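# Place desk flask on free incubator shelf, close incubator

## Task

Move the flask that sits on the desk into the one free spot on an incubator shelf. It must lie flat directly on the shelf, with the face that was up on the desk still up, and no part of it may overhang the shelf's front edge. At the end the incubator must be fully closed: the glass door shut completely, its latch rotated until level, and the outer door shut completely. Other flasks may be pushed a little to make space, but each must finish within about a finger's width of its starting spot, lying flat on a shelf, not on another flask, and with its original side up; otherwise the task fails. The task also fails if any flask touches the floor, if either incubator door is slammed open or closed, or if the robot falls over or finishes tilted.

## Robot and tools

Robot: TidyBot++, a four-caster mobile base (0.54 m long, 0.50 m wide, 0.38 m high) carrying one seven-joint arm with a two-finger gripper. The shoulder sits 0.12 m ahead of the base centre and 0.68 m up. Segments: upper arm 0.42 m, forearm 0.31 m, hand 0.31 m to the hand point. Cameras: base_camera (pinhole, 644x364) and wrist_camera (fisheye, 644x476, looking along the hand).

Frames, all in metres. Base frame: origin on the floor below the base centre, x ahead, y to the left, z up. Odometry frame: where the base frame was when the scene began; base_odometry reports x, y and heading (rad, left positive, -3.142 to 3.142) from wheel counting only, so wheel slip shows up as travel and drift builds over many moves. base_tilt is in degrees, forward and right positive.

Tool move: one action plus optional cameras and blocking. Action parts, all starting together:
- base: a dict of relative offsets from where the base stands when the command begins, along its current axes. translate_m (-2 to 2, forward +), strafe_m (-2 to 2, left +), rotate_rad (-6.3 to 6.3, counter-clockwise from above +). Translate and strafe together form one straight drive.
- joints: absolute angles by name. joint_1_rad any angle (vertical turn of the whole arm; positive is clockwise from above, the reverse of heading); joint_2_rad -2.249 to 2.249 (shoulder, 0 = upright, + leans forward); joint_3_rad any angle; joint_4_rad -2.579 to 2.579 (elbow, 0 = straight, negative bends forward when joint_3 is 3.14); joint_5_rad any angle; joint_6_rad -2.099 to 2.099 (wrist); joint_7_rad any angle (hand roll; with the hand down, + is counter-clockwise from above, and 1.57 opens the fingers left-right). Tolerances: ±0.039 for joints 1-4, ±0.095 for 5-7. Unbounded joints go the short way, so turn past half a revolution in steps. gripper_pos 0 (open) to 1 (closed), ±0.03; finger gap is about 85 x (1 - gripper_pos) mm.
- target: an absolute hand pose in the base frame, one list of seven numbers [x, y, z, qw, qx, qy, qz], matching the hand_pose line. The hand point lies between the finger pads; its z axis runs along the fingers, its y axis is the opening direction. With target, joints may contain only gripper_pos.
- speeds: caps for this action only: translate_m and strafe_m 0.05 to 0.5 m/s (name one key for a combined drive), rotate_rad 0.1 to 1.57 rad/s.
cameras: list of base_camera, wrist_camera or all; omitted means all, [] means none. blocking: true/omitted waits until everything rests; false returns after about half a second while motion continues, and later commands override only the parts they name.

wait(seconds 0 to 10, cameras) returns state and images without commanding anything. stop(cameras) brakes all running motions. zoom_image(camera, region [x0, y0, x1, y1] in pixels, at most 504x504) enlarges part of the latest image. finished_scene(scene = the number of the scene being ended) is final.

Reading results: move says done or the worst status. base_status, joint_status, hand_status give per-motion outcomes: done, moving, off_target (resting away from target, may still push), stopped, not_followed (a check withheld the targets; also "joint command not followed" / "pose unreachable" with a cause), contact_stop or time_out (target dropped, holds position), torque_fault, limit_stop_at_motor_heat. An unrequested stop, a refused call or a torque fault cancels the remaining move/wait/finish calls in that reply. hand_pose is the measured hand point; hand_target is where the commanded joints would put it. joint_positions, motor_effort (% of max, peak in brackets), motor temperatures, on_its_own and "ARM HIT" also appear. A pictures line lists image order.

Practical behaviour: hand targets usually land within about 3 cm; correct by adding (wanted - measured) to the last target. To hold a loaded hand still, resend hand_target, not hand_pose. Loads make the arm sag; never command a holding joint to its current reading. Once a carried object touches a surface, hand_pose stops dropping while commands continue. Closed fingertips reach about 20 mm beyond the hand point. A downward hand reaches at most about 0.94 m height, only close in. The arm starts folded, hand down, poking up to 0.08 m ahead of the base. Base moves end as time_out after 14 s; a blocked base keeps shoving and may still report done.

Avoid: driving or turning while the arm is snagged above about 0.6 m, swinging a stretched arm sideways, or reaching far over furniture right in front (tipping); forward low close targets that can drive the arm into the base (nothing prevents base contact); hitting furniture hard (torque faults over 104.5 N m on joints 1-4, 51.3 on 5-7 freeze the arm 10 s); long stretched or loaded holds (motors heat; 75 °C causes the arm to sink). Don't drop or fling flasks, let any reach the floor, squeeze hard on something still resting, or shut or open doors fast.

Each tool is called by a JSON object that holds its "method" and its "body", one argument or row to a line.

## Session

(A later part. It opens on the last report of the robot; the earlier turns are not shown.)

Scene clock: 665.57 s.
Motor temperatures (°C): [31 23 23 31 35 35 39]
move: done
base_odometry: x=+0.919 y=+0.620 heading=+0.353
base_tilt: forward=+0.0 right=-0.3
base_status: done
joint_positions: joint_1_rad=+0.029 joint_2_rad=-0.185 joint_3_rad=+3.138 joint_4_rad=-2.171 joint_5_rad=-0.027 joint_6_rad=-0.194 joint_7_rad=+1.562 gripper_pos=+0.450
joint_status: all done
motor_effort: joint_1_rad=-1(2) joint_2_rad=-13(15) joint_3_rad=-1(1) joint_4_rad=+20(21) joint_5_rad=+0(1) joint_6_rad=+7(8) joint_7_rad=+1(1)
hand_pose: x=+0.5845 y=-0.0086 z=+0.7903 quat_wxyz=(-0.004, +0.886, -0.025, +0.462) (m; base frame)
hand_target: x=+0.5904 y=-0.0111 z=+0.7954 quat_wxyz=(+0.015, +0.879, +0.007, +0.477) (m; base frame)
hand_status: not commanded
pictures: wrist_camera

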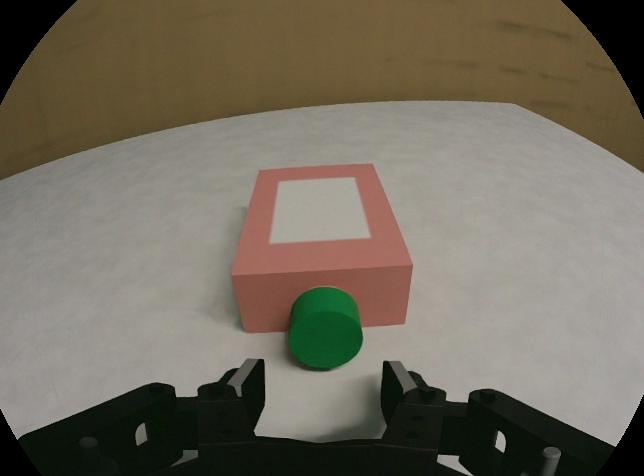

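{"method": "move", "body": {
  "base": {"translate_m": 0.028, "strafe_m": -0.001},
  "speeds": {"translate_m": 0.08},
  "cameras": ["wrist_camera"]
}}

{"method": "zoom_image", "body": {
  "camera": "wrist_camera",
  "region": [180, 220, 460, 460]
}}

Scene clock: 671.40 s.
Motor temperatures (°C): [31 23 23 31 35 35 39]
move: done
base_odometry: x=+0.946 y=+0.629 heading=+0.353
base_tilt: forward=+0.0 right=-0.3
base_status: done
joint_positions: joint_1_rad=+0.029 joint_2_rad=-0.182 joint_3_rad=+3.138 joint_4_rad=-2.172 joint_5_rad=-0.027 joint_6_rad=-0.193 joint_7_rad=+1.562 gripper_pos=+0.450
joint_status: not commanded
motor_effort: joint_1_rad=+0(2) joint_2_rad=-13(15) joint_3_rad=-1(1) joint_4_rad=+20(21) joint_5_rad=+0(1) joint_6_rad=+7(8) joint_7_rad=+1(1)
hand_pose: x=+0.5848 y=-0.0086 z=+0.7888 quat_wxyz=(-0.004, +0.887, -0.025, +0.461) (m; base frame)
hand_target: x=+0.5904 y=-0.0111 z=+0.7954 quat_wxyz=(+0.015, +0.879, +0.007, +0.477) (m; base frame)
hand_status: not commanded
pictures: wrist_camera

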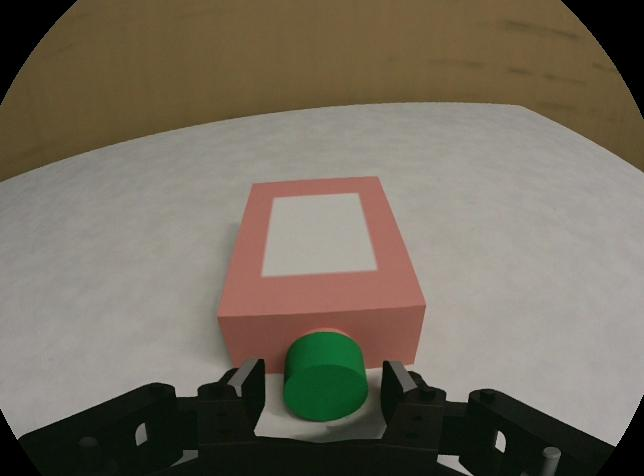

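Scaled by 1.800.

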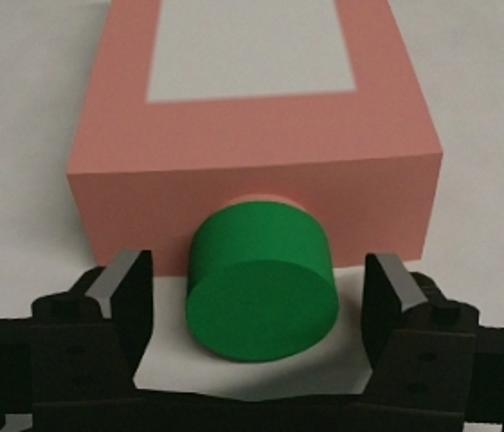

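{"method": "move", "body": {
  "joints": {"gripper_pos": 0.6},
  "cameras": []
}}

{"method": "move", "body": {
  "joints": {"gripper_pos": 0.8},
  "cameras": ["wrist_camera"]
}}

{"method": "zoom_image", "body": {
  "camera": "wrist_camera",
  "region": [180, 220, 460, 460]
}}

Scene clock: 677.97 s.
Motor temperatures (°C): [31 22 23 31 35 35 39]
move: done
base_odometry: x=+0.946 y=+0.629 heading=+0.353
base_tilt: forward=+0.0 right=-0.3
base_status: not commanded
joint_positions: joint_1_rad=+0.029 joint_2_rad=-0.182 joint_3_rad=+3.138 joint_4_rad=-2.172 joint_5_rad=-0.027 joint_6_rad=-0.193 joint_7_rad=+1.563 gripper_pos=+0.600
joint_status: all done
motor_effort: joint_1_rad=-1(1) joint_2_rad=-13(13) joint_3_rad=+0(1) joint_4_rad=+20(20) joint_5_rad=+0(1) joint_6_rad=+7(8) joint_7_rad=+1(1)
hand_pose: x=+0.5848 y=-0.0086 z=+0.7888 quat_wxyz=(-0.004, +0.887, -0.025, +0.461) (m; base frame)
hand_target: x=+0.5904 y=-0.0111 z=+0.7954 quat_wxyz=(+0.015, +0.879, +0.007, +0.477) (m; base frame)
hand_status: not commanded
pictures: none
No camera images: "cameras" was empty.

Scene clock: 678.60 s.
Motor temperatures (°C): [31 22 23 31 35 35 39]
move: off_target
base_odometry: x=+0.946 y=+0.629 heading=+0.353
base_tilt: forward=+0.0 right=-0.3
base_status: not commanded
joint_positions: joint_1_rad=+0.029 joint_2_rad=-0.182 joint_3_rad=+3.138 joint_4_rad=-2.172 joint_5_rad=-0.027 joint_6_rad=-0.192 joint_7_rad=+1.563 gripper_pos=+0.685
joint_status: gripper_pos off_target (ended at +0.685, target +0.800)
motor_effort: joint_1_rad=-1(1) joint_2_rad=-12(14) joint_3_rad=-1(1) joint_4_rad=+20(21) joint_5_rad=+0(1) joint_6_rad=+7(8) joint_7_rad=+1(1)
hand_pose: x=+0.5851 y=-0.0086 z=+0.7891 quat_wxyz=(-0.004, +0.887, -0.025, +0.462) (m; base frame)
hand_target: x=+0.5904 y=-0.0111 z=+0.7954 quat_wxyz=(+0.015, +0.879, +0.007, +0.477) (m; base frame)
hand_status: not commanded
pictures: wrist_camera

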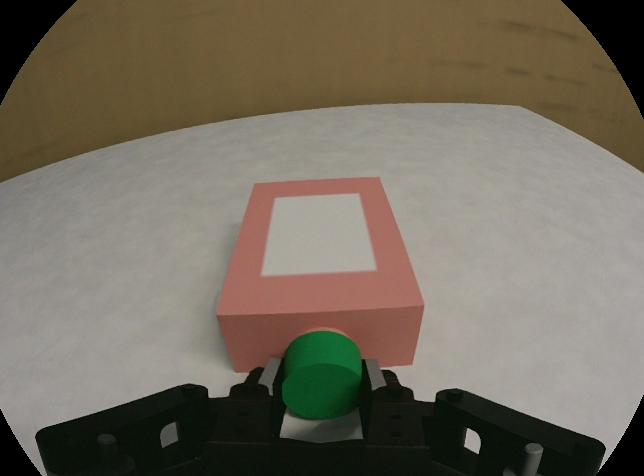

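Scaled by 1.800.

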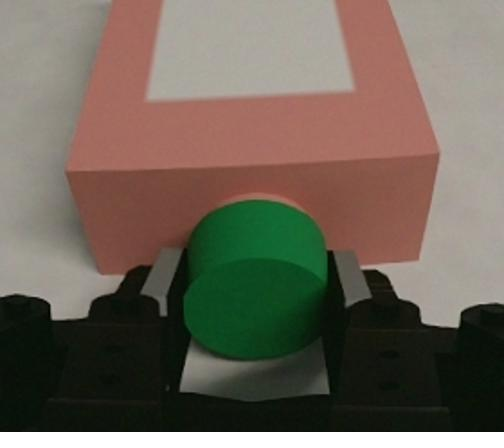

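{"method": "move", "body": {
  "joints": {"joint_2_rad": -0.24},
  "cameras": []
}}

{"method": "move", "body": {
  "joints": {"joint_2_rad": -0.36, "joint_4_rad": -2.12, "joint_6_rad": -0.33, "gripper_pos": 1.0},
  "cameras": ["wrist_camera"]
}}

{"method": "zoom_image", "body": {
  "camera": "wrist_camera",
  "region": [180, 220, 460, 460]
}}

Scene clock: 686.67 s.
Motor temperatures (°C): [31 22 23 31 35 34 39]
move: done
base_odometry: x=+0.946 y=+0.629 heading=+0.353
base_tilt: forward=+0.0 right=-0.3
base_status: not commanded
joint_positions: joint_1_rad=+0.029 joint_2_rad=-0.221 joint_3_rad=+3.138 joint_4_rad=-2.176 joint_5_rad=-0.027 joint_6_rad=-0.191 joint_7_rad=+1.563 gripper_pos=+0.685
joint_status: all done
motor_effort: joint_1_rad=+0(1) joint_2_rad=-13(15) joint_3_rad=+0(1) joint_4_rad=+21(22) joint_5_rad=+0(1) joint_6_rad=+8(9) joint_7_rad=+1(1)
hand_pose: x=+0.5792 y=-0.0085 z=+0.8051 quat_wxyz=(-0.004, +0.878, -0.025, +0.477) (m; base frame)
hand_target: x=+0.5828 y=-0.0109 z=+0.8235 quat_wxyz=(+0.016, +0.864, +0.007, +0.503) (m; base frame)
hand_status: not commanded
pictures: none
No camera images: "cameras" was empty.

Scene clock: 687.67 s.
Motor temperatures (°C): [31 22 23 31 35 34 39]
move: off_target
base_odometry: x=+0.946 y=+0.629 heading=+0.353
base_tilt: forward=+0.0 right=-0.3
base_status: not commanded
joint_positions: joint_1_rad=+0.029 joint_2_rad=-0.348 joint_3_rad=+3.138 joint_4_rad=-2.139 joint_5_rad=-0.027 joint_6_rad=-0.287 joint_7_rad=+1.563 gripper_pos=+0.685
joint_status: gripper_pos off_target (ended at +0.685, target +1.000); the others done
motor_effort: joint_1_rad=+0(1) joint_2_rad=-9(15) joint_3_rad=-1(1) joint_4_rad=+22(23) joint_5_rad=+0(1) joint_6_rad=+9(9) joint_7_rad=+0(1)
hand_pose: x=+0.5545 y=-0.0070 z=+0.8578 quat_wxyz=(-0.005, +0.861, -0.023, +0.507) (m; base frame)
hand_target: x=+0.5497 y=-0.0085 z=+0.8620 quat_wxyz=(+0.015, +0.865, +0.009, +0.502) (m; base frame)
hand_status: not commanded
pictures: wrist_camera

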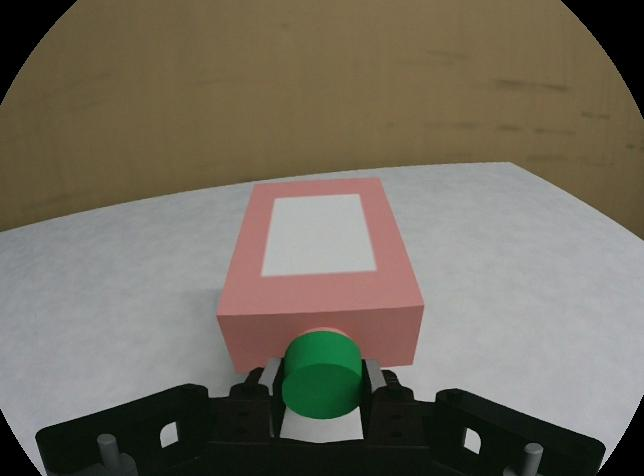

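Scaled by 1.800.

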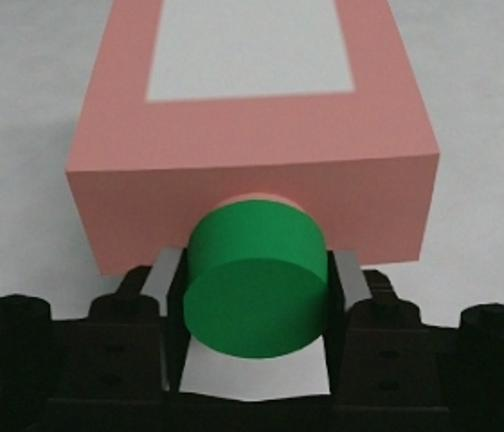

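{"method": "move", "body": {
  "joints": {"joint_2_rad": -0.40, "joint_4_rad": -1.52, "joint_6_rad": -1.08},
  "cameras": []
}}

{"method": "move", "body": {
  "base": {"translate_m": -0.6},
  "speeds": {"translate_m": 0.3},
  "cameras": ["wrist_camera"]
}}

{"method": "move", "body": {
  "base": {"rotate_rad": -1.243},
  "speeds": {"rotate_rad": 0.6},
  "cameras": ["wrist_camera"]
}}

Scene clock: 720.70 s.
Motor temperatures (°C): [31 22 23 31 35 34 39]
move: done
base_odometry: x=+0.946 y=+0.629 heading=+0.353
base_tilt: forward=+0.0 right=-0.4
base_status: not commanded
joint_positions: joint_1_rad=+0.029 joint_2_rad=-0.381 joint_3_rad=+3.138 joint_4_rad=-1.542 joint_5_rad=-0.027 joint_6_rad=-1.030 joint_7_rad=+1.563 gripper_pos=+0.685
joint_status: all done
motor_effort: joint_1_rad=+0(1) joint_2_rad=-6(10) joint_3_rad=+0(1) joint_4_rad=+21(24) joint_5_rad=+0(1) joint_6_rad=+8(10) joint_7_rad=+0(1)
hand_pose: x=+0.5041 y=-0.0007 z=+1.0168 quat_wxyz=(-0.009, +0.889, -0.015, +0.458) (m; base frame)
hand_target: x=+0.4898 y=-0.0020 z=+1.0232 quat_wxyz=(+0.009, +0.891, +0.018, +0.454) (m; base frame)
hand_status: not commanded
pictures: none
No camera images: "cameras" was empty.

Scene clock: 723.70 s.
Motor temperatures (°C): [31 22 23 31 35 34 39]
move: done
base_odometry: x=+0.383 y=+0.422 heading=+0.353
base_tilt: forward=+0.0 right=-0.3
base_status: done
joint_positions: joint_1_rad=+0.029 joint_2_rad=-0.395 joint_3_rad=+3.138 joint_4_rad=-1.541 joint_5_rad=-0.027 joint_6_rad=-1.036 joint_7_rad=+1.563 gripper_pos=+0.685
joint_status: not commanded
motor_effort: joint_1_rad=+0(1) joint_2_rad=-6(10) joint_3_rad=+0(2) joint_4_rad=+21(22) joint_5_rad=+0(1) joint_6_rad=+8(9) joint_7_rad=+0(1)
hand_pose: x=+0.4984 y=-0.0006 z=+1.0214 quat_wxyz=(-0.009, +0.887, -0.015, +0.462) (m; base frame)
hand_target: x=+0.4898 y=-0.0020 z=+1.0232 quat_wxyz=(+0.009, +0.891, +0.018, +0.454) (m; base frame)
hand_status: not commanded
pictures: wrist_camera

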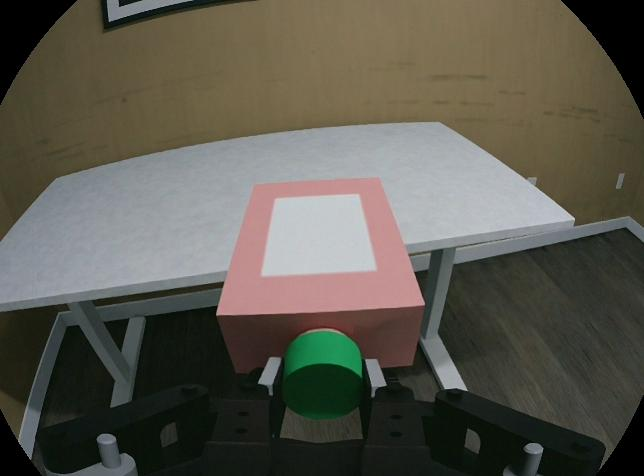

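Scene clock: 726.47 s.
Motor temperatures (°C): [31 22 23 31 35 34 39]
move: done
base_odometry: x=+0.383 y=+0.422 heading=-0.890
base_tilt: forward=+0.1 right=-0.3
base_status: done
joint_positions: joint_1_rad=+0.029 joint_2_rad=-0.395 joint_3_rad=+3.138 joint_4_rad=-1.541 joint_5_rad=-0.027 joint_6_rad=-1.036 joint_7_rad=+1.563 gripper_pos=+0.685
joint_status: not commanded
motor_effort: joint_1_rad=-1(2) joint_2_rad=-6(6) joint_3_rad=+0(2) joint_4_rad=+20(21) joint_5_rad=+0(1) joint_6_rad=+8(9) joint_7_rad=+0(1)
hand_pose: x=+0.4984 y=-0.0006 z=+1.0214 quat_wxyz=(-0.009, +0.887, -0.015, +0.462) (m; base frame)
hand_target: x=+0.4898 y=-0.0020 z=+1.0232 quat_wxyz=(+0.009, +0.891, +0.018, +0.454) (m; base frame)
hand_status: not commanded
pictures: wrist_camera

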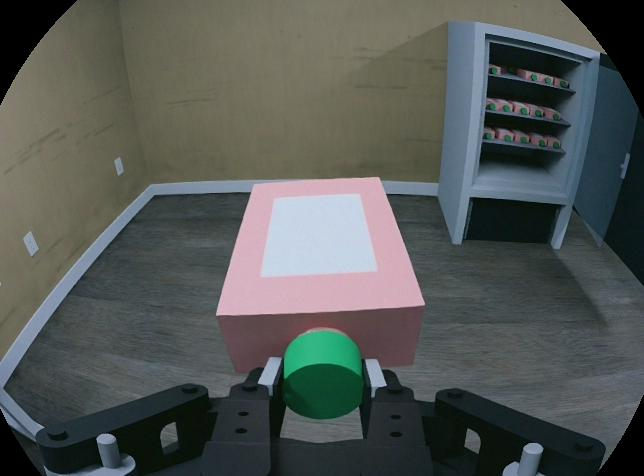

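{"method": "move", "body": {
  "base": {"translate_m": 0.6, "strafe_m": -0.99, "rotate_rad": -0.03},
  "speeds": {"translate_m": 0.35}
}}

{"method": "zoom_image", "body": {
  "camera": "wrist_camera",
  "region": [200, 0, 560, 300]
}}

Scene clock: 753.73 s.
Motor temperatures (°C): [31 22 23 31 35 34 39]
move: done
base_odometry: x=-0.009 y=-0.668 heading=-0.920
base_tilt: forward=+0.0 right=-0.3
base_status: done
joint_positions: joint_1_rad=+0.029 joint_2_rad=-0.395 joint_3_rad=+3.137 joint_4_rad=-1.541 joint_5_rad=-0.027 joint_6_rad=-1.036 joint_7_rad=+1.563 gripper_pos=+0.685
joint_status: not commanded
motor_effort: joint_1_rad=+0(2) joint_2_rad=-6(9) joint_3_rad=+0(4) joint_4_rad=+21(21) joint_5_rad=+0(1) joint_6_rad=+8(9) joint_7_rad=+1(1)
hand_pose: x=+0.4984 y=-0.0004 z=+1.0214 quat_wxyz=(-0.009, +0.887, -0.015, +0.462) (m; base frame)
hand_target: x=+0.4898 y=-0.0020 z=+1.0232 quat_wxyz=(+0.009, +0.891, +0.018, +0.454) (m; base frame)
hand_status: not commanded
pictures: base_camera, wrist_camera

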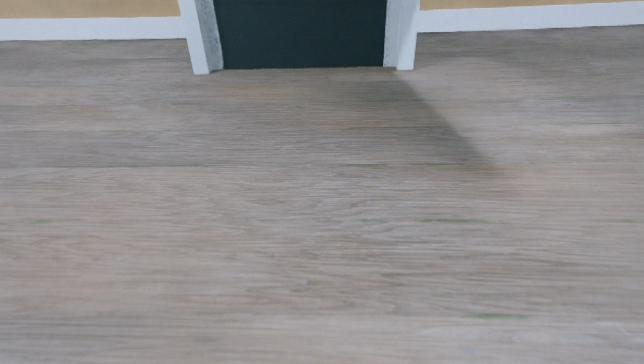

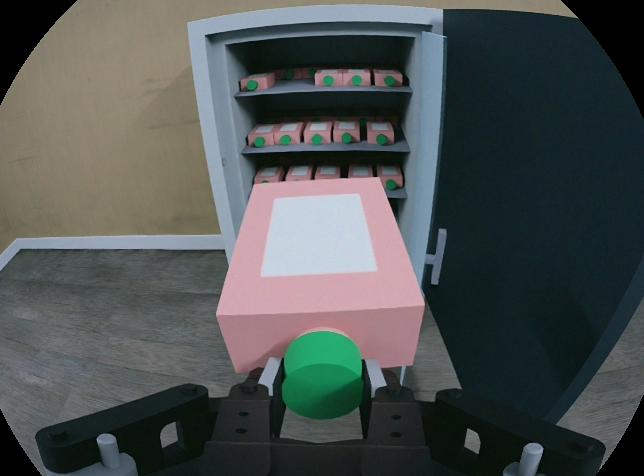

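Scaled by 1.400.

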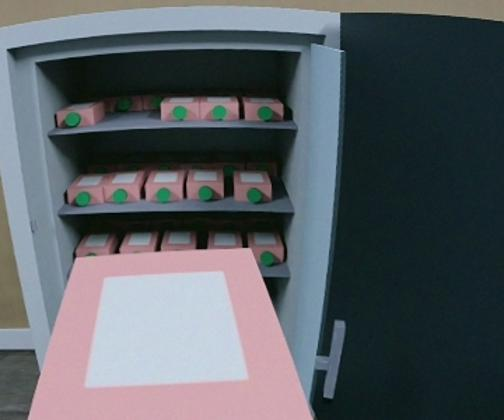

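{"method": "move", "body": {
  "base": {"translate_m": 0.75, "strafe_m": 0.05},
  "speeds": {"translate_m": 0.3},
  "cameras": ["wrist_camera"]
}}

{"method": "zoom_image", "body": {
  "camera": "wrist_camera",
  "region": [130, 0, 530, 300]
}}

Scene clock: 802.00 s.
Motor temperatures (°C): [31 21 23 31 35 34 39]
move: time_out
base_odometry: x=+0.413 y=-1.152 heading=-0.927
base_tilt: forward=+0.1 right=-0.4
base_status: translate_m time_out (by the wheels' count: +0.641 of +0.750); the other done
joint_positions: joint_1_rad=+0.028 joint_2_rad=-0.389 joint_3_rad=+3.139 joint_4_rad=-1.535 joint_5_rad=-0.028 joint_6_rad=-1.043 joint_7_rad=+1.563 gripper_pos=+0.685
joint_status: not commanded
motor_effort: joint_1_rad=+0(2) joint_2_rad=-6(23) joint_3_rad=-1(5) joint_4_rad=+21(26) joint_5_rad=+0(3) joint_6_rad=+8(10) joint_7_rad=+1(1)
hand_pose: x=+0.4996 y=-0.0004 z=+1.0199 quat_wxyz=(-0.009, +0.889, -0.015, +0.458) (m; base frame)
hand_target: x=+0.4898 y=-0.0020 z=+1.0232 quat_wxyz=(+0.009, +0.891, +0.018, +0.454) (m; base frame)
hand_status: not commanded
pictures: wrist_camera

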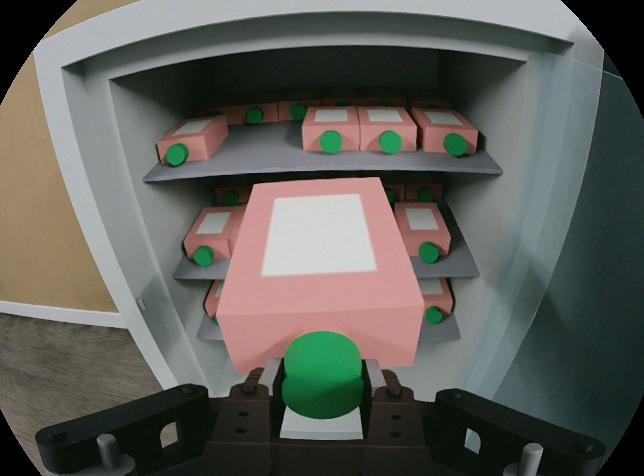

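Scaled by 1.260.

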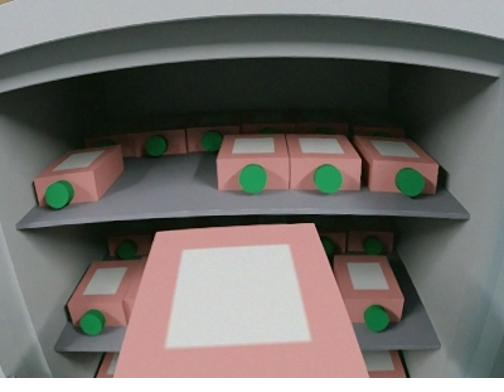

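{"method": "move", "body": {

}}

Scene clock: 867.73 s.
Motor temperatures (°C): [31 21 23 31 35 34 39]
base_odometry: x=+0.413 y=-1.152 heading=-0.927
base_tilt: forward=+0.0 right=-0.3
base_status: translate_m time_out (by the wheels' count: +0.641 of +0.750); the other done
joint_positions: joint_1_rad=+0.028 joint_2_rad=-0.389 joint_3_rad=+3.139 joint_4_rad=-1.535 joint_5_rad=-0.028 joint_6_rad=-1.043 joint_7_rad=+1.563 gripper_pos=+0.685
joint_status: not commanded
motor_effort: joint_1_rad=-1(2) joint_2_rad=-6(23) joint_3_rad=+0(5) joint_4_rad=+21(26) joint_5_rad=+0(3) joint_6_rad=+8(10) joint_7_rad=+0(1)
hand_pose: x=+0.4996 y=-0.0004 z=+1.0199 quat_wxyz=(-0.009, +0.889, -0.015, +0.458) (m; base frame)
hand_target: x=+0.4898 y=-0.0020 z=+1.0232 quat_wxyz=(+0.009, +0.891, +0.018, +0.454) (m; base frame)
hand_status: not commanded
pictures: base_camera, wrist_camera

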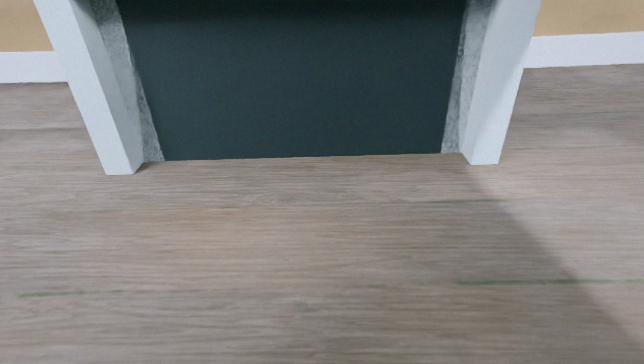

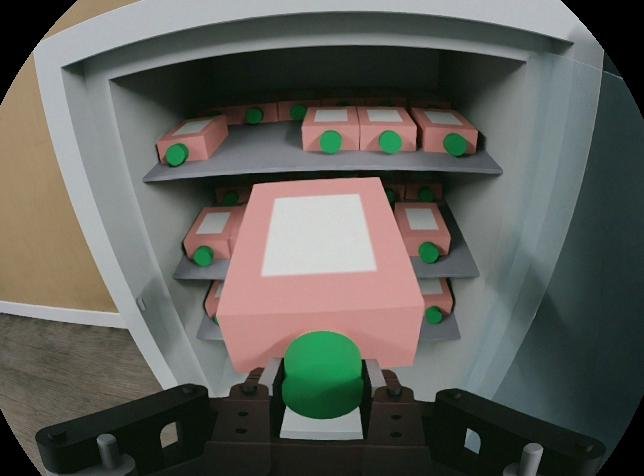

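{"method": "move", "body": {
  "base": {"translate_m": -0.02, "strafe_m": 0.08},
  "speeds": {"translate_m": 0.1}
}}

{"method": "zoom_image", "body": {
  "camera": "wrist_camera",
  "region": [100, 30, 560, 430]
}}

Scene clock: 880.10 s.
Motor temperatures (°C): [31 21 23 31 35 34 39]
move: done
base_odometry: x=+0.465 y=-1.088 heading=-0.927
base_tilt: forward=+0.0 right=-0.3
base_status: done
joint_positions: joint_1_rad=+0.028 joint_2_rad=-0.389 joint_3_rad=+3.139 joint_4_rad=-1.535 joint_5_rad=-0.028 joint_6_rad=-1.043 joint_7_rad=+1.563 gripper_pos=+0.685
joint_status: not commanded
motor_effort: joint_1_rad=-1(1) joint_2_rad=-6(7) joint_3_rad=+0(2) joint_4_rad=+21(22) joint_5_rad=+0(1) joint_6_rad=+8(9) joint_7_rad=+1(1)
hand_pose: x=+0.4996 y=-0.0005 z=+1.0200 quat_wxyz=(-0.009, +0.889, -0.015, +0.458) (m; base frame)
hand_target: x=+0.4898 y=-0.0020 z=+1.0232 quat_wxyz=(+0.009, +0.891, +0.018, +0.454) (m; base frame)
hand_status: not commanded
pictures: base_camera, wrist_camera

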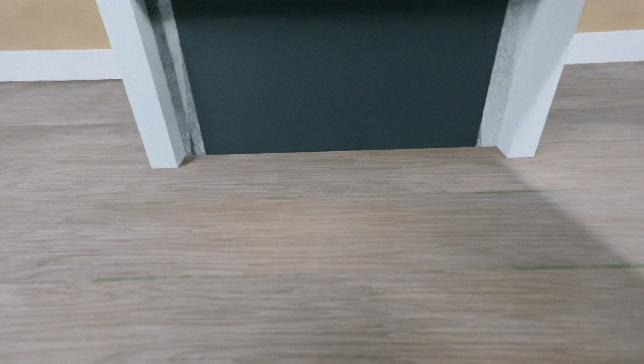

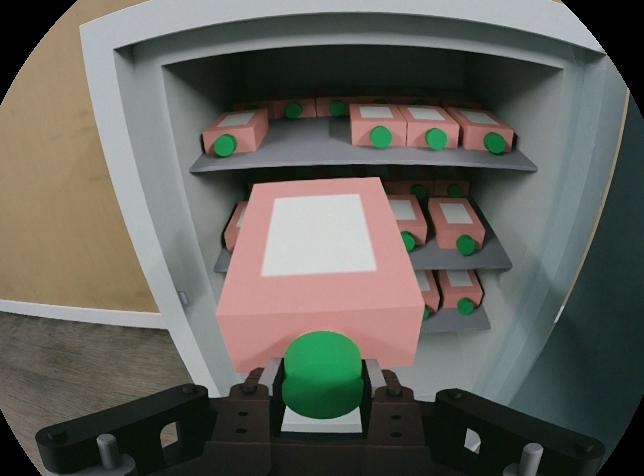

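Scaled by 1.096.

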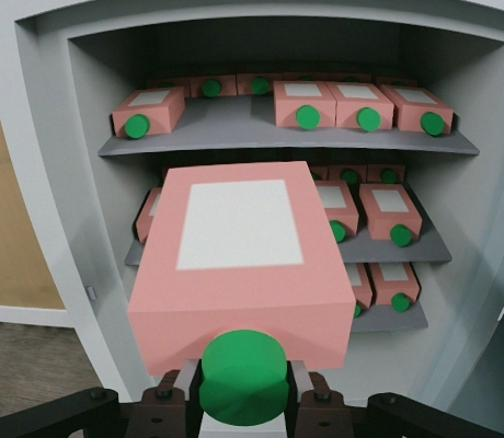

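{"method": "move", "body": {
  "base": {"strafe_m": 0.045},
  "cameras": []
}}

{"method": "move", "body": {
  "base": {"translate_m": 0.09},
  "speeds": {"translate_m": 0.06}
}}

{"method": "zoom_image", "body": {
  "camera": "wrist_camera",
  "region": [150, 30, 600, 330]
}}

Scene clock: 901.33 s.
Motor temperatures (°C): [31 21 23 31 35 34 39]
move: done
base_odometry: x=+0.501 y=-1.060 heading=-0.927
base_tilt: forward=+0.0 right=-0.4
base_status: done
joint_positions: joint_1_rad=+0.028 joint_2_rad=-0.389 joint_3_rad=+3.136 joint_4_rad=-1.535 joint_5_rad=-0.028 joint_6_rad=-1.043 joint_7_rad=+1.563 gripper_pos=+0.685
joint_status: not commanded
motor_effort: joint_1_rad=+0(2) joint_2_rad=-6(8) joint_3_rad=+0(3) joint_4_rad=+20(21) joint_5_rad=+0(1) joint_6_rad=+8(9) joint_7_rad=+1(1)
hand_pose: x=+0.4995 y=+0.0009 z=+1.0200 quat_wxyz=(-0.009, +0.889, -0.014, +0.458) (m; base frame)
hand_target: x=+0.4898 y=-0.0020 z=+1.0232 quat_wxyz=(+0.009, +0.891, +0.018, +0.454) (m; base frame)
hand_status: not commanded
pictures: none
No camera images: "cameras" was empty.

Scene clock: 903.30 s.
Motor temperatures (°C): [31 21 23 31 35 34 39]
move: done
base_odometry: x=+0.556 y=-1.132 heading=-0.927
base_tilt: forward=+0.0 right=-0.3
base_status: done
joint_positions: joint_1_rad=+0.028 joint_2_rad=-0.391 joint_3_rad=+3.136 joint_4_rad=-1.535 joint_5_rad=-0.028 joint_6_rad=-1.043 joint_7_rad=+1.563 gripper_pos=+0.685
joint_status: not commanded
motor_effort: joint_1_rad=-1(1) joint_2_rad=-6(10) joint_3_rad=+0(1) joint_4_rad=+20(21) joint_5_rad=+0(1) joint_6_rad=+8(9) joint_7_rad=+0(1)
hand_pose: x=+0.4989 y=+0.0009 z=+1.0207 quat_wxyz=(-0.009, +0.888, -0.014, +0.459) (m; base frame)
hand_target: x=+0.4898 y=-0.0020 z=+1.0232 quat_wxyz=(+0.009, +0.891, +0.018, +0.454) (m; base frame)
hand_status: not commanded
pictures: base_camera, wrist_camera

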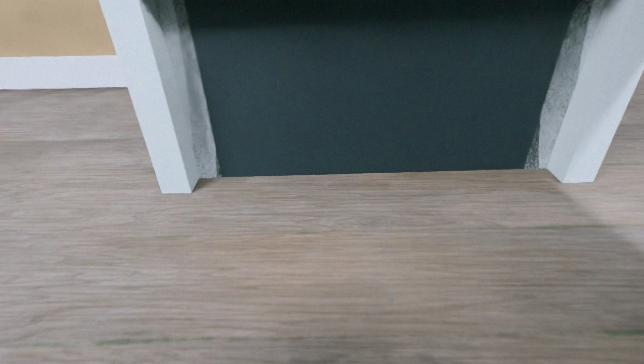

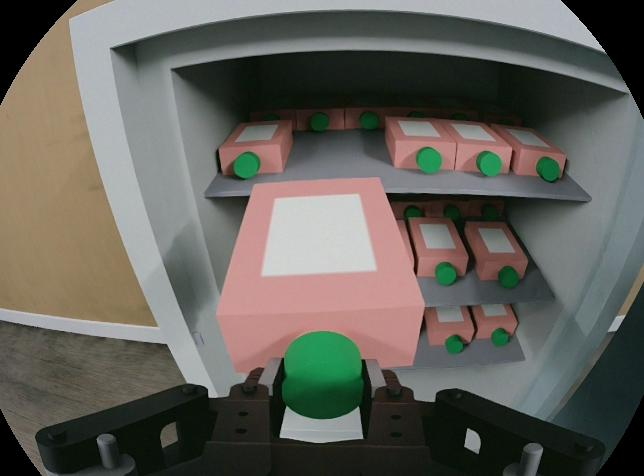

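Scaled by 1.120.

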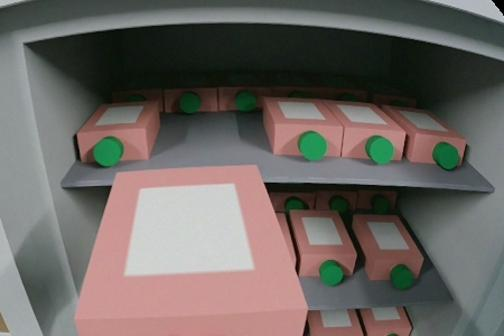

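{"method": "move", "body": {
  "base": {"rotate_rad": -0.04}
}}

{"method": "zoom_image", "body": {
  "camera": "wrist_camera",
  "region": [150, 30, 600, 330]
}}

Scene clock: 944.17 s.
Motor temperatures (°C): [31 21 23 31 35 34 39]
move: done
base_odometry: x=+0.556 y=-1.132 heading=-0.967
base_tilt: forward=+0.1 right=-0.3
base_status: done
joint_positions: joint_1_rad=+0.028 joint_2_rad=-0.391 joint_3_rad=+3.138 joint_4_rad=-1.535 joint_5_rad=-0.028 joint_6_rad=-1.043 joint_7_rad=+1.563 gripper_pos=+0.685
joint_status: not commanded
motor_effort: joint_1_rad=+0(1) joint_2_rad=-6(6) joint_3_rad=-1(3) joint_4_rad=+20(21) joint_5_rad=+0(1) joint_6_rad=+8(8) joint_7_rad=+0(1)
hand_pose: x=+0.4989 y=+0.0000 z=+1.0207 quat_wxyz=(-0.009, +0.888, -0.015, +0.459) (m; base frame)
hand_target: x=+0.4898 y=-0.0020 z=+1.0232 quat_wxyz=(+0.009, +0.891, +0.018, +0.454) (m; base frame)
hand_status: not commanded
pictures: base_camera, wrist_camera

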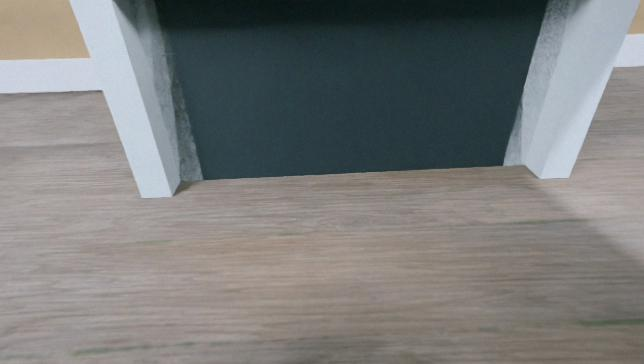

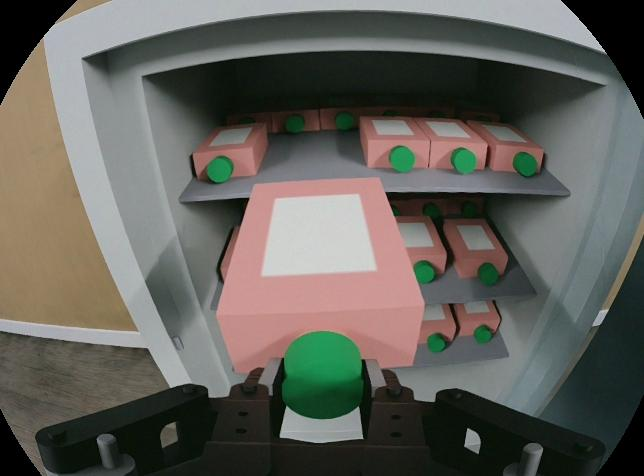

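Scaled by 1.120.

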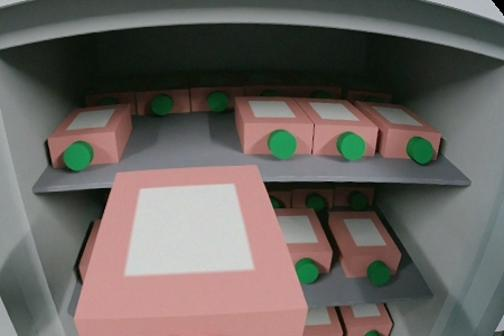

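{"method": "zoom_image", "body": {
  "camera": "wrist_camera",
  "region": [340, 80, 600, 220]
}}

{"method": "zoom_image", "body": {
  "camera": "wrist_camera",
  "region": [140, 80, 400, 220]
}}

Scaled by 1.938.

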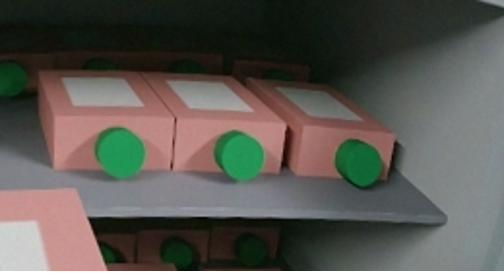

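Scaled by 1.938.

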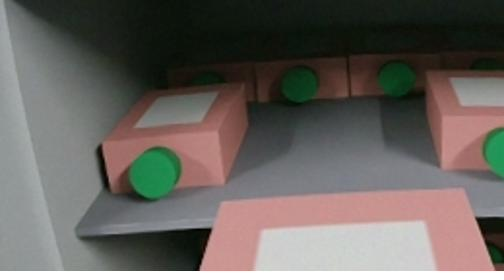

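{"method": "move", "body": {
  "base": {"strafe_m": 0.006, "translate_m": 0.1},
  "speeds": {"translate_m": 0.06}
}}

{"method": "zoom_image", "body": {
  "camera": "wrist_camera",
  "region": [100, 30, 600, 380]
}}

Scene clock: 1010.30 s.
Motor temperatures (°C): [31 21 23 31 35 34 39]
move: done
base_odometry: x=+0.617 y=-1.211 heading=-0.968
base_tilt: forward=+0.0 right=-0.3
base_status: done
joint_positions: joint_1_rad=+0.028 joint_2_rad=-0.392 joint_3_rad=+3.138 joint_4_rad=-1.535 joint_5_rad=-0.028 joint_6_rad=-1.043 joint_7_rad=+1.563 gripper_pos=+0.685
joint_status: not commanded
motor_effort: joint_1_rad=+0(1) joint_2_rad=-6(9) joint_3_rad=-1(1) joint_4_rad=+21(21) joint_5_rad=+0(1) joint_6_rad=+8(9) joint_7_rad=+0(1)
hand_pose: x=+0.4984 y=+0.0001 z=+1.0212 quat_wxyz=(-0.009, +0.888, -0.015, +0.460) (m; base frame)
hand_target: x=+0.4898 y=-0.0020 z=+1.0232 quat_wxyz=(+0.009, +0.891, +0.018, +0.454) (m; base frame)
hand_status: not commanded
pictures: base_camera, wrist_camera

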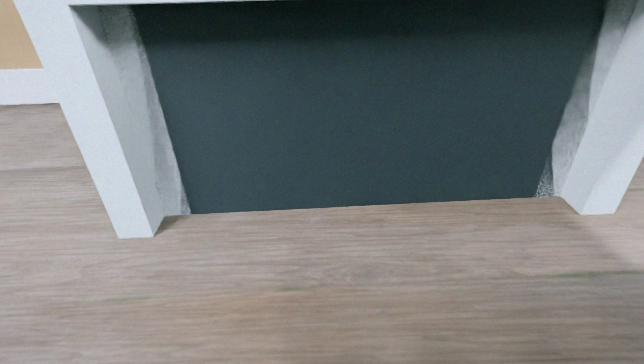

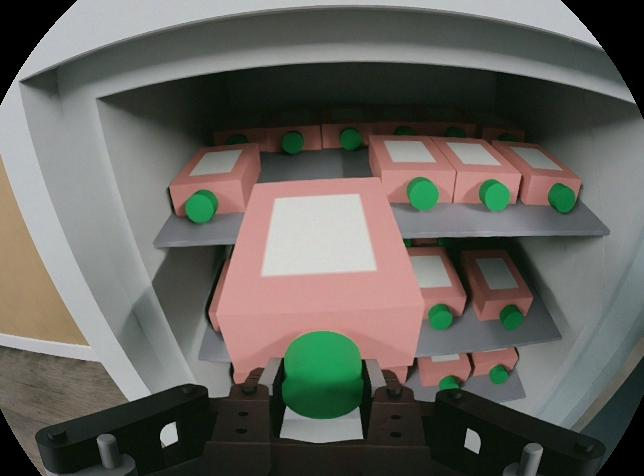

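Scaled by 1.008.

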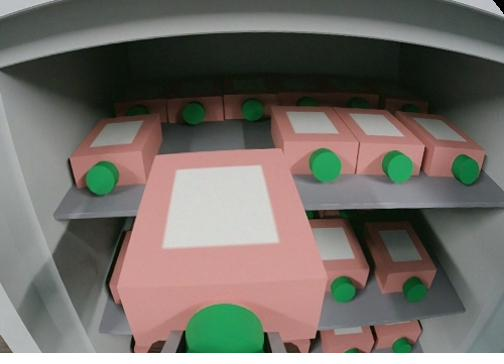

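{"method": "move", "body": {
  "joints": {"joint_2_rad": -0.21, "joint_4_rad": -1.41, "joint_6_rad": -0.92}
}}

Scene clock: 1038.30 s.
Motor temperatures (°C): [31 21 23 31 35 34 39]
move: done
base_odometry: x=+0.617 y=-1.211 heading=-0.968
base_tilt: forward=+0.0 right=-0.3
base_status: not commanded
joint_positions: joint_1_rad=+0.028 joint_2_rad=-0.204 joint_3_rad=+3.138 joint_4_rad=-1.433 joint_5_rad=-0.028 joint_6_rad=-0.970 joint_7_rad=+1.563 gripper_pos=+0.685
joint_status: all done
motor_effort: joint_1_rad=+0(1) joint_2_rad=-13(16) joint_3_rad=+0(1) joint_4_rad=+21(23) joint_5_rad=+0(0) joint_6_rad=+8(9) joint_7_rad=+0(1)
hand_pose: x=+0.5820 y=-0.0025 z=+1.0163 quat_wxyz=(-0.010, +0.891, -0.016, +0.454) (m; base frame)
hand_target: x=+0.5898 y=-0.0057 z=+1.0448 quat_wxyz=(+0.011, +0.872, +0.016, +0.489) (m; base frame)
hand_status: not commanded
pictures: base_camera, wrist_camera

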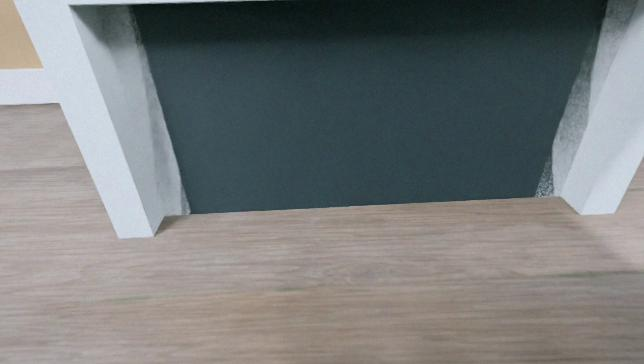

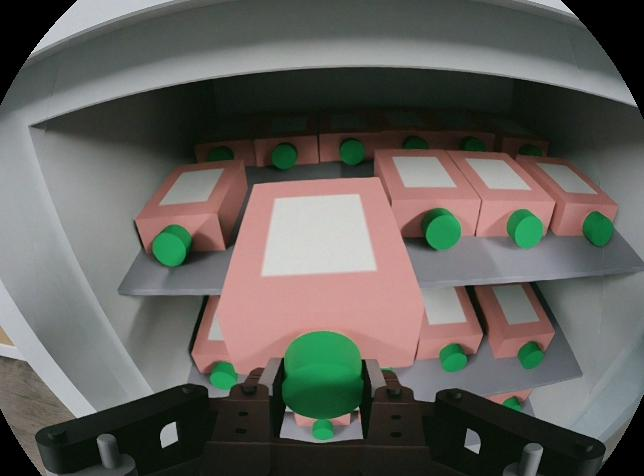

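{"method": "move", "body": {
  "base": {"strafe_m": 0.008},
  "cameras": []
}}

{"method": "move", "body": {
  "joints": {"joint_2_rad": -0.03, "joint_4_rad": -1.25, "joint_6_rad": -0.88}
}}

Scene clock: 1055.03 s.
Motor temperatures (°C): [31 21 23 31 35 34 39]
move: done
base_odometry: x=+0.624 y=-1.207 heading=-0.968
base_tilt: forward=+0.0 right=-0.4
base_status: done
joint_positions: joint_1_rad=+0.028 joint_2_rad=-0.203 joint_3_rad=+3.138 joint_4_rad=-1.433 joint_5_rad=-0.028 joint_6_rad=-0.970 joint_7_rad=+1.563 gripper_pos=+0.685
joint_status: not commanded
motor_effort: joint_1_rad=+0(2) joint_2_rad=-14(15) joint_3_rad=+0(4) joint_4_rad=+22(22) joint_5_rad=+0(1) joint_6_rad=+8(8) joint_7_rad=+0(1)
hand_pose: x=+0.5821 y=-0.0024 z=+1.0164 quat_wxyz=(-0.010, +0.891, -0.016, +0.454) (m; base frame)
hand_target: x=+0.5898 y=-0.0057 z=+1.0448 quat_wxyz=(+0.011, +0.872, +0.016, +0.489) (m; base frame)
hand_status: not commanded
pictures: none
No camera images: "cameras" was empty.

Scene clock: 1056.47 s.
Motor temperatures (°C): [31 21 23 31 35 34 39]
move: done
base_odometry: x=+0.624 y=-1.207 heading=-0.968
base_tilt: forward=+0.1 right=-0.3
base_status: not commanded
joint_positions: joint_1_rad=+0.028 joint_2_rad=-0.022 joint_3_rad=+3.138 joint_4_rad=-1.272 joint_5_rad=-0.028 joint_6_rad=-0.933 joint_7_rad=+1.563 gripper_pos=+0.685
joint_status: all done
motor_effort: joint_1_rad=+0(2) joint_2_rad=-20(23) joint_3_rad=-1(2) joint_4_rad=+22(23) joint_5_rad=+0(1) joint_6_rad=+8(9) joint_7_rad=+1(1)
hand_pose: x=+0.6627 y=-0.0048 z=+1.0226 quat_wxyz=(-0.010, +0.887, -0.016, +0.461) (m; base frame)
hand_target: x=+0.6702 y=-0.0083 z=+1.0533 quat_wxyz=(+0.011, +0.867, +0.015, +0.498) (m; base frame)
hand_status: not commanded
pictures: base_camera, wrist_camera

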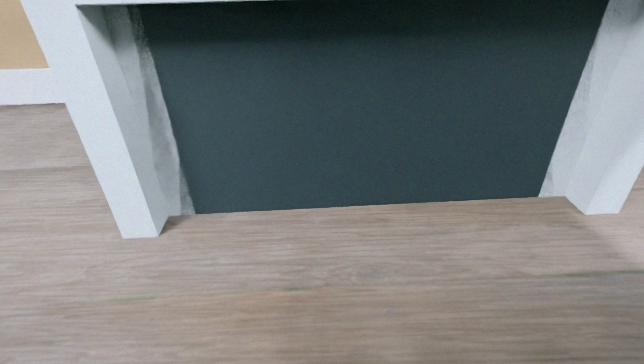

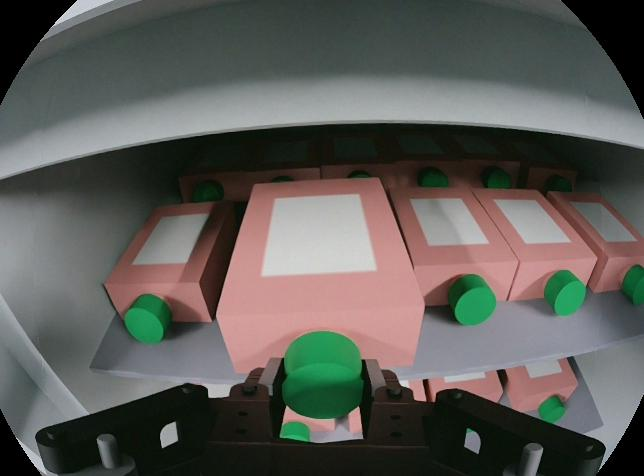

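{"method": "move", "body": {
  "joints": {"joint_2_rad": 0.085, "joint_4_rad": -1.225, "joint_6_rad": -0.79}
}}

{"method": "zoom_image", "body": {
  "camera": "wrist_camera",
  "region": [80, 150, 580, 420]
}}

Scene clock: 1087.27 s.
Motor temperatures (°C): [31 21 23 31 35 34 39]
move: done
base_odometry: x=+0.624 y=-1.207 heading=-0.968
base_tilt: forward=+0.0 right=-0.3
base_status: not commanded
joint_positions: joint_1_rad=+0.028 joint_2_rad=+0.097 joint_3_rad=+3.138 joint_4_rad=-1.245 joint_5_rad=-0.028 joint_6_rad=-0.844 joint_7_rad=+1.563 gripper_pos=+0.685
joint_status: all done
motor_effort: joint_1_rad=+0(1) joint_2_rad=-25(28) joint_3_rad=-1(2) joint_4_rad=+21(23) joint_5_rad=+0(0) joint_6_rad=+8(9) joint_7_rad=+1(1)
hand_pose: x=+0.7201 y=-0.0068 z=+0.9923 quat_wxyz=(-0.010, +0.888, -0.018, +0.460) (m; base frame)
hand_target: x=+0.7271 y=-0.0105 z=+1.0250 quat_wxyz=(+0.012, +0.867, +0.014, +0.498) (m; base frame)
hand_status: not commanded
pictures: base_camera, wrist_camera

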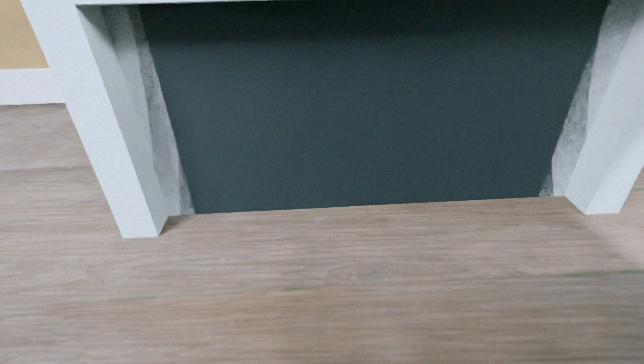

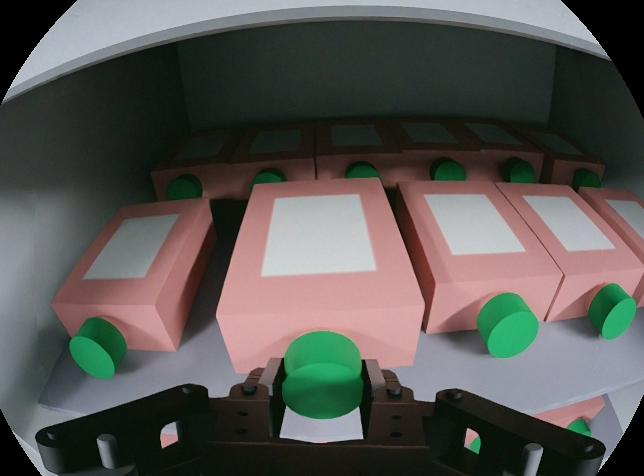

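Scaled by 1.008.

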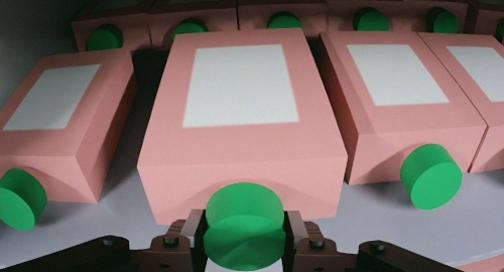

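{"method": "move", "body": {
  "joints": {"joint_2_rad": 0.08, "joint_4_rad": -1.27, "joint_6_rad": -0.75}
}}

{"method": "zoom_image", "body": {
  "camera": "wrist_camera",
  "region": [180, 150, 580, 420]
}}

Scene clock: 1106.47 s.
Motor temperatures (°C): [31 21 23 31 35 34 39]
move: done
base_odometry: x=+0.624 y=-1.207 heading=-0.968
base_tilt: forward=+0.0 right=-0.3
base_status: not commanded
joint_positions: joint_1_rad=+0.028 joint_2_rad=+0.097 joint_3_rad=+3.138 joint_4_rad=-1.270 joint_5_rad=-0.028 joint_6_rad=-0.803 joint_7_rad=+1.563 gripper_pos=+0.685
joint_status: all done
motor_effort: joint_1_rad=+0(1) joint_2_rad=-25(27) joint_3_rad=-1(2) joint_4_rad=+21(23) joint_5_rad=+0(1) joint_6_rad=+8(9) joint_7_rad=+0(1)
hand_pose: x=+0.7245 y=-0.0072 z=+0.9884 quat_wxyz=(-0.010, +0.884, -0.018, +0.467) (m; base frame)
hand_target: x=+0.7280 y=-0.0107 z=+1.0130 quat_wxyz=(+0.012, +0.867, +0.013, +0.498) (m; base frame)
hand_status: not commanded
pictures: base_camera, wrist_camera

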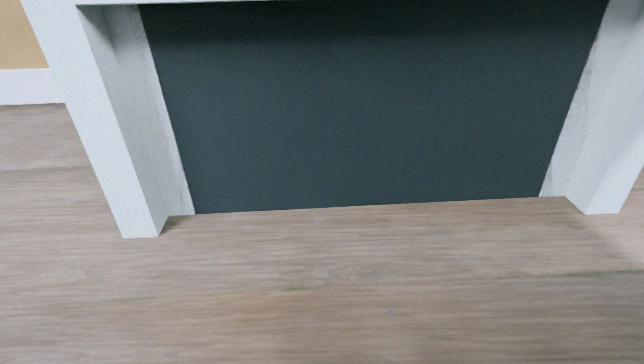

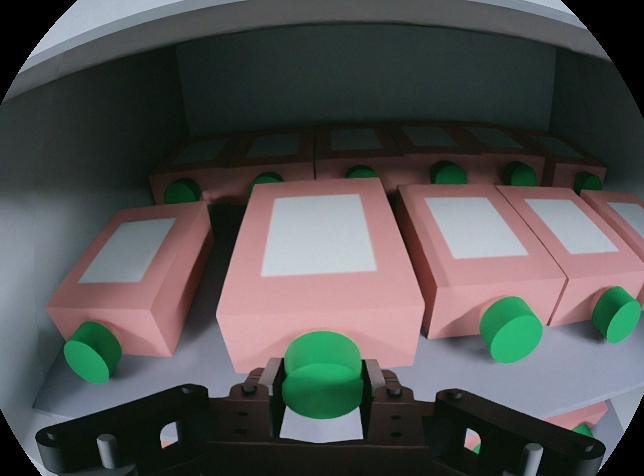

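Scaled by 1.260.

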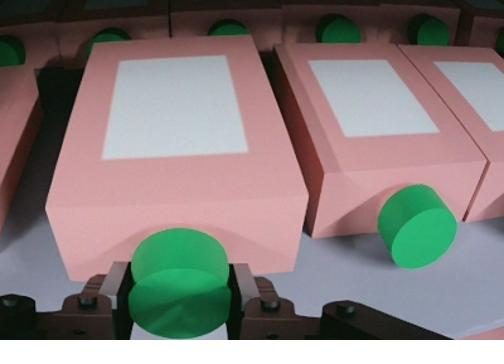

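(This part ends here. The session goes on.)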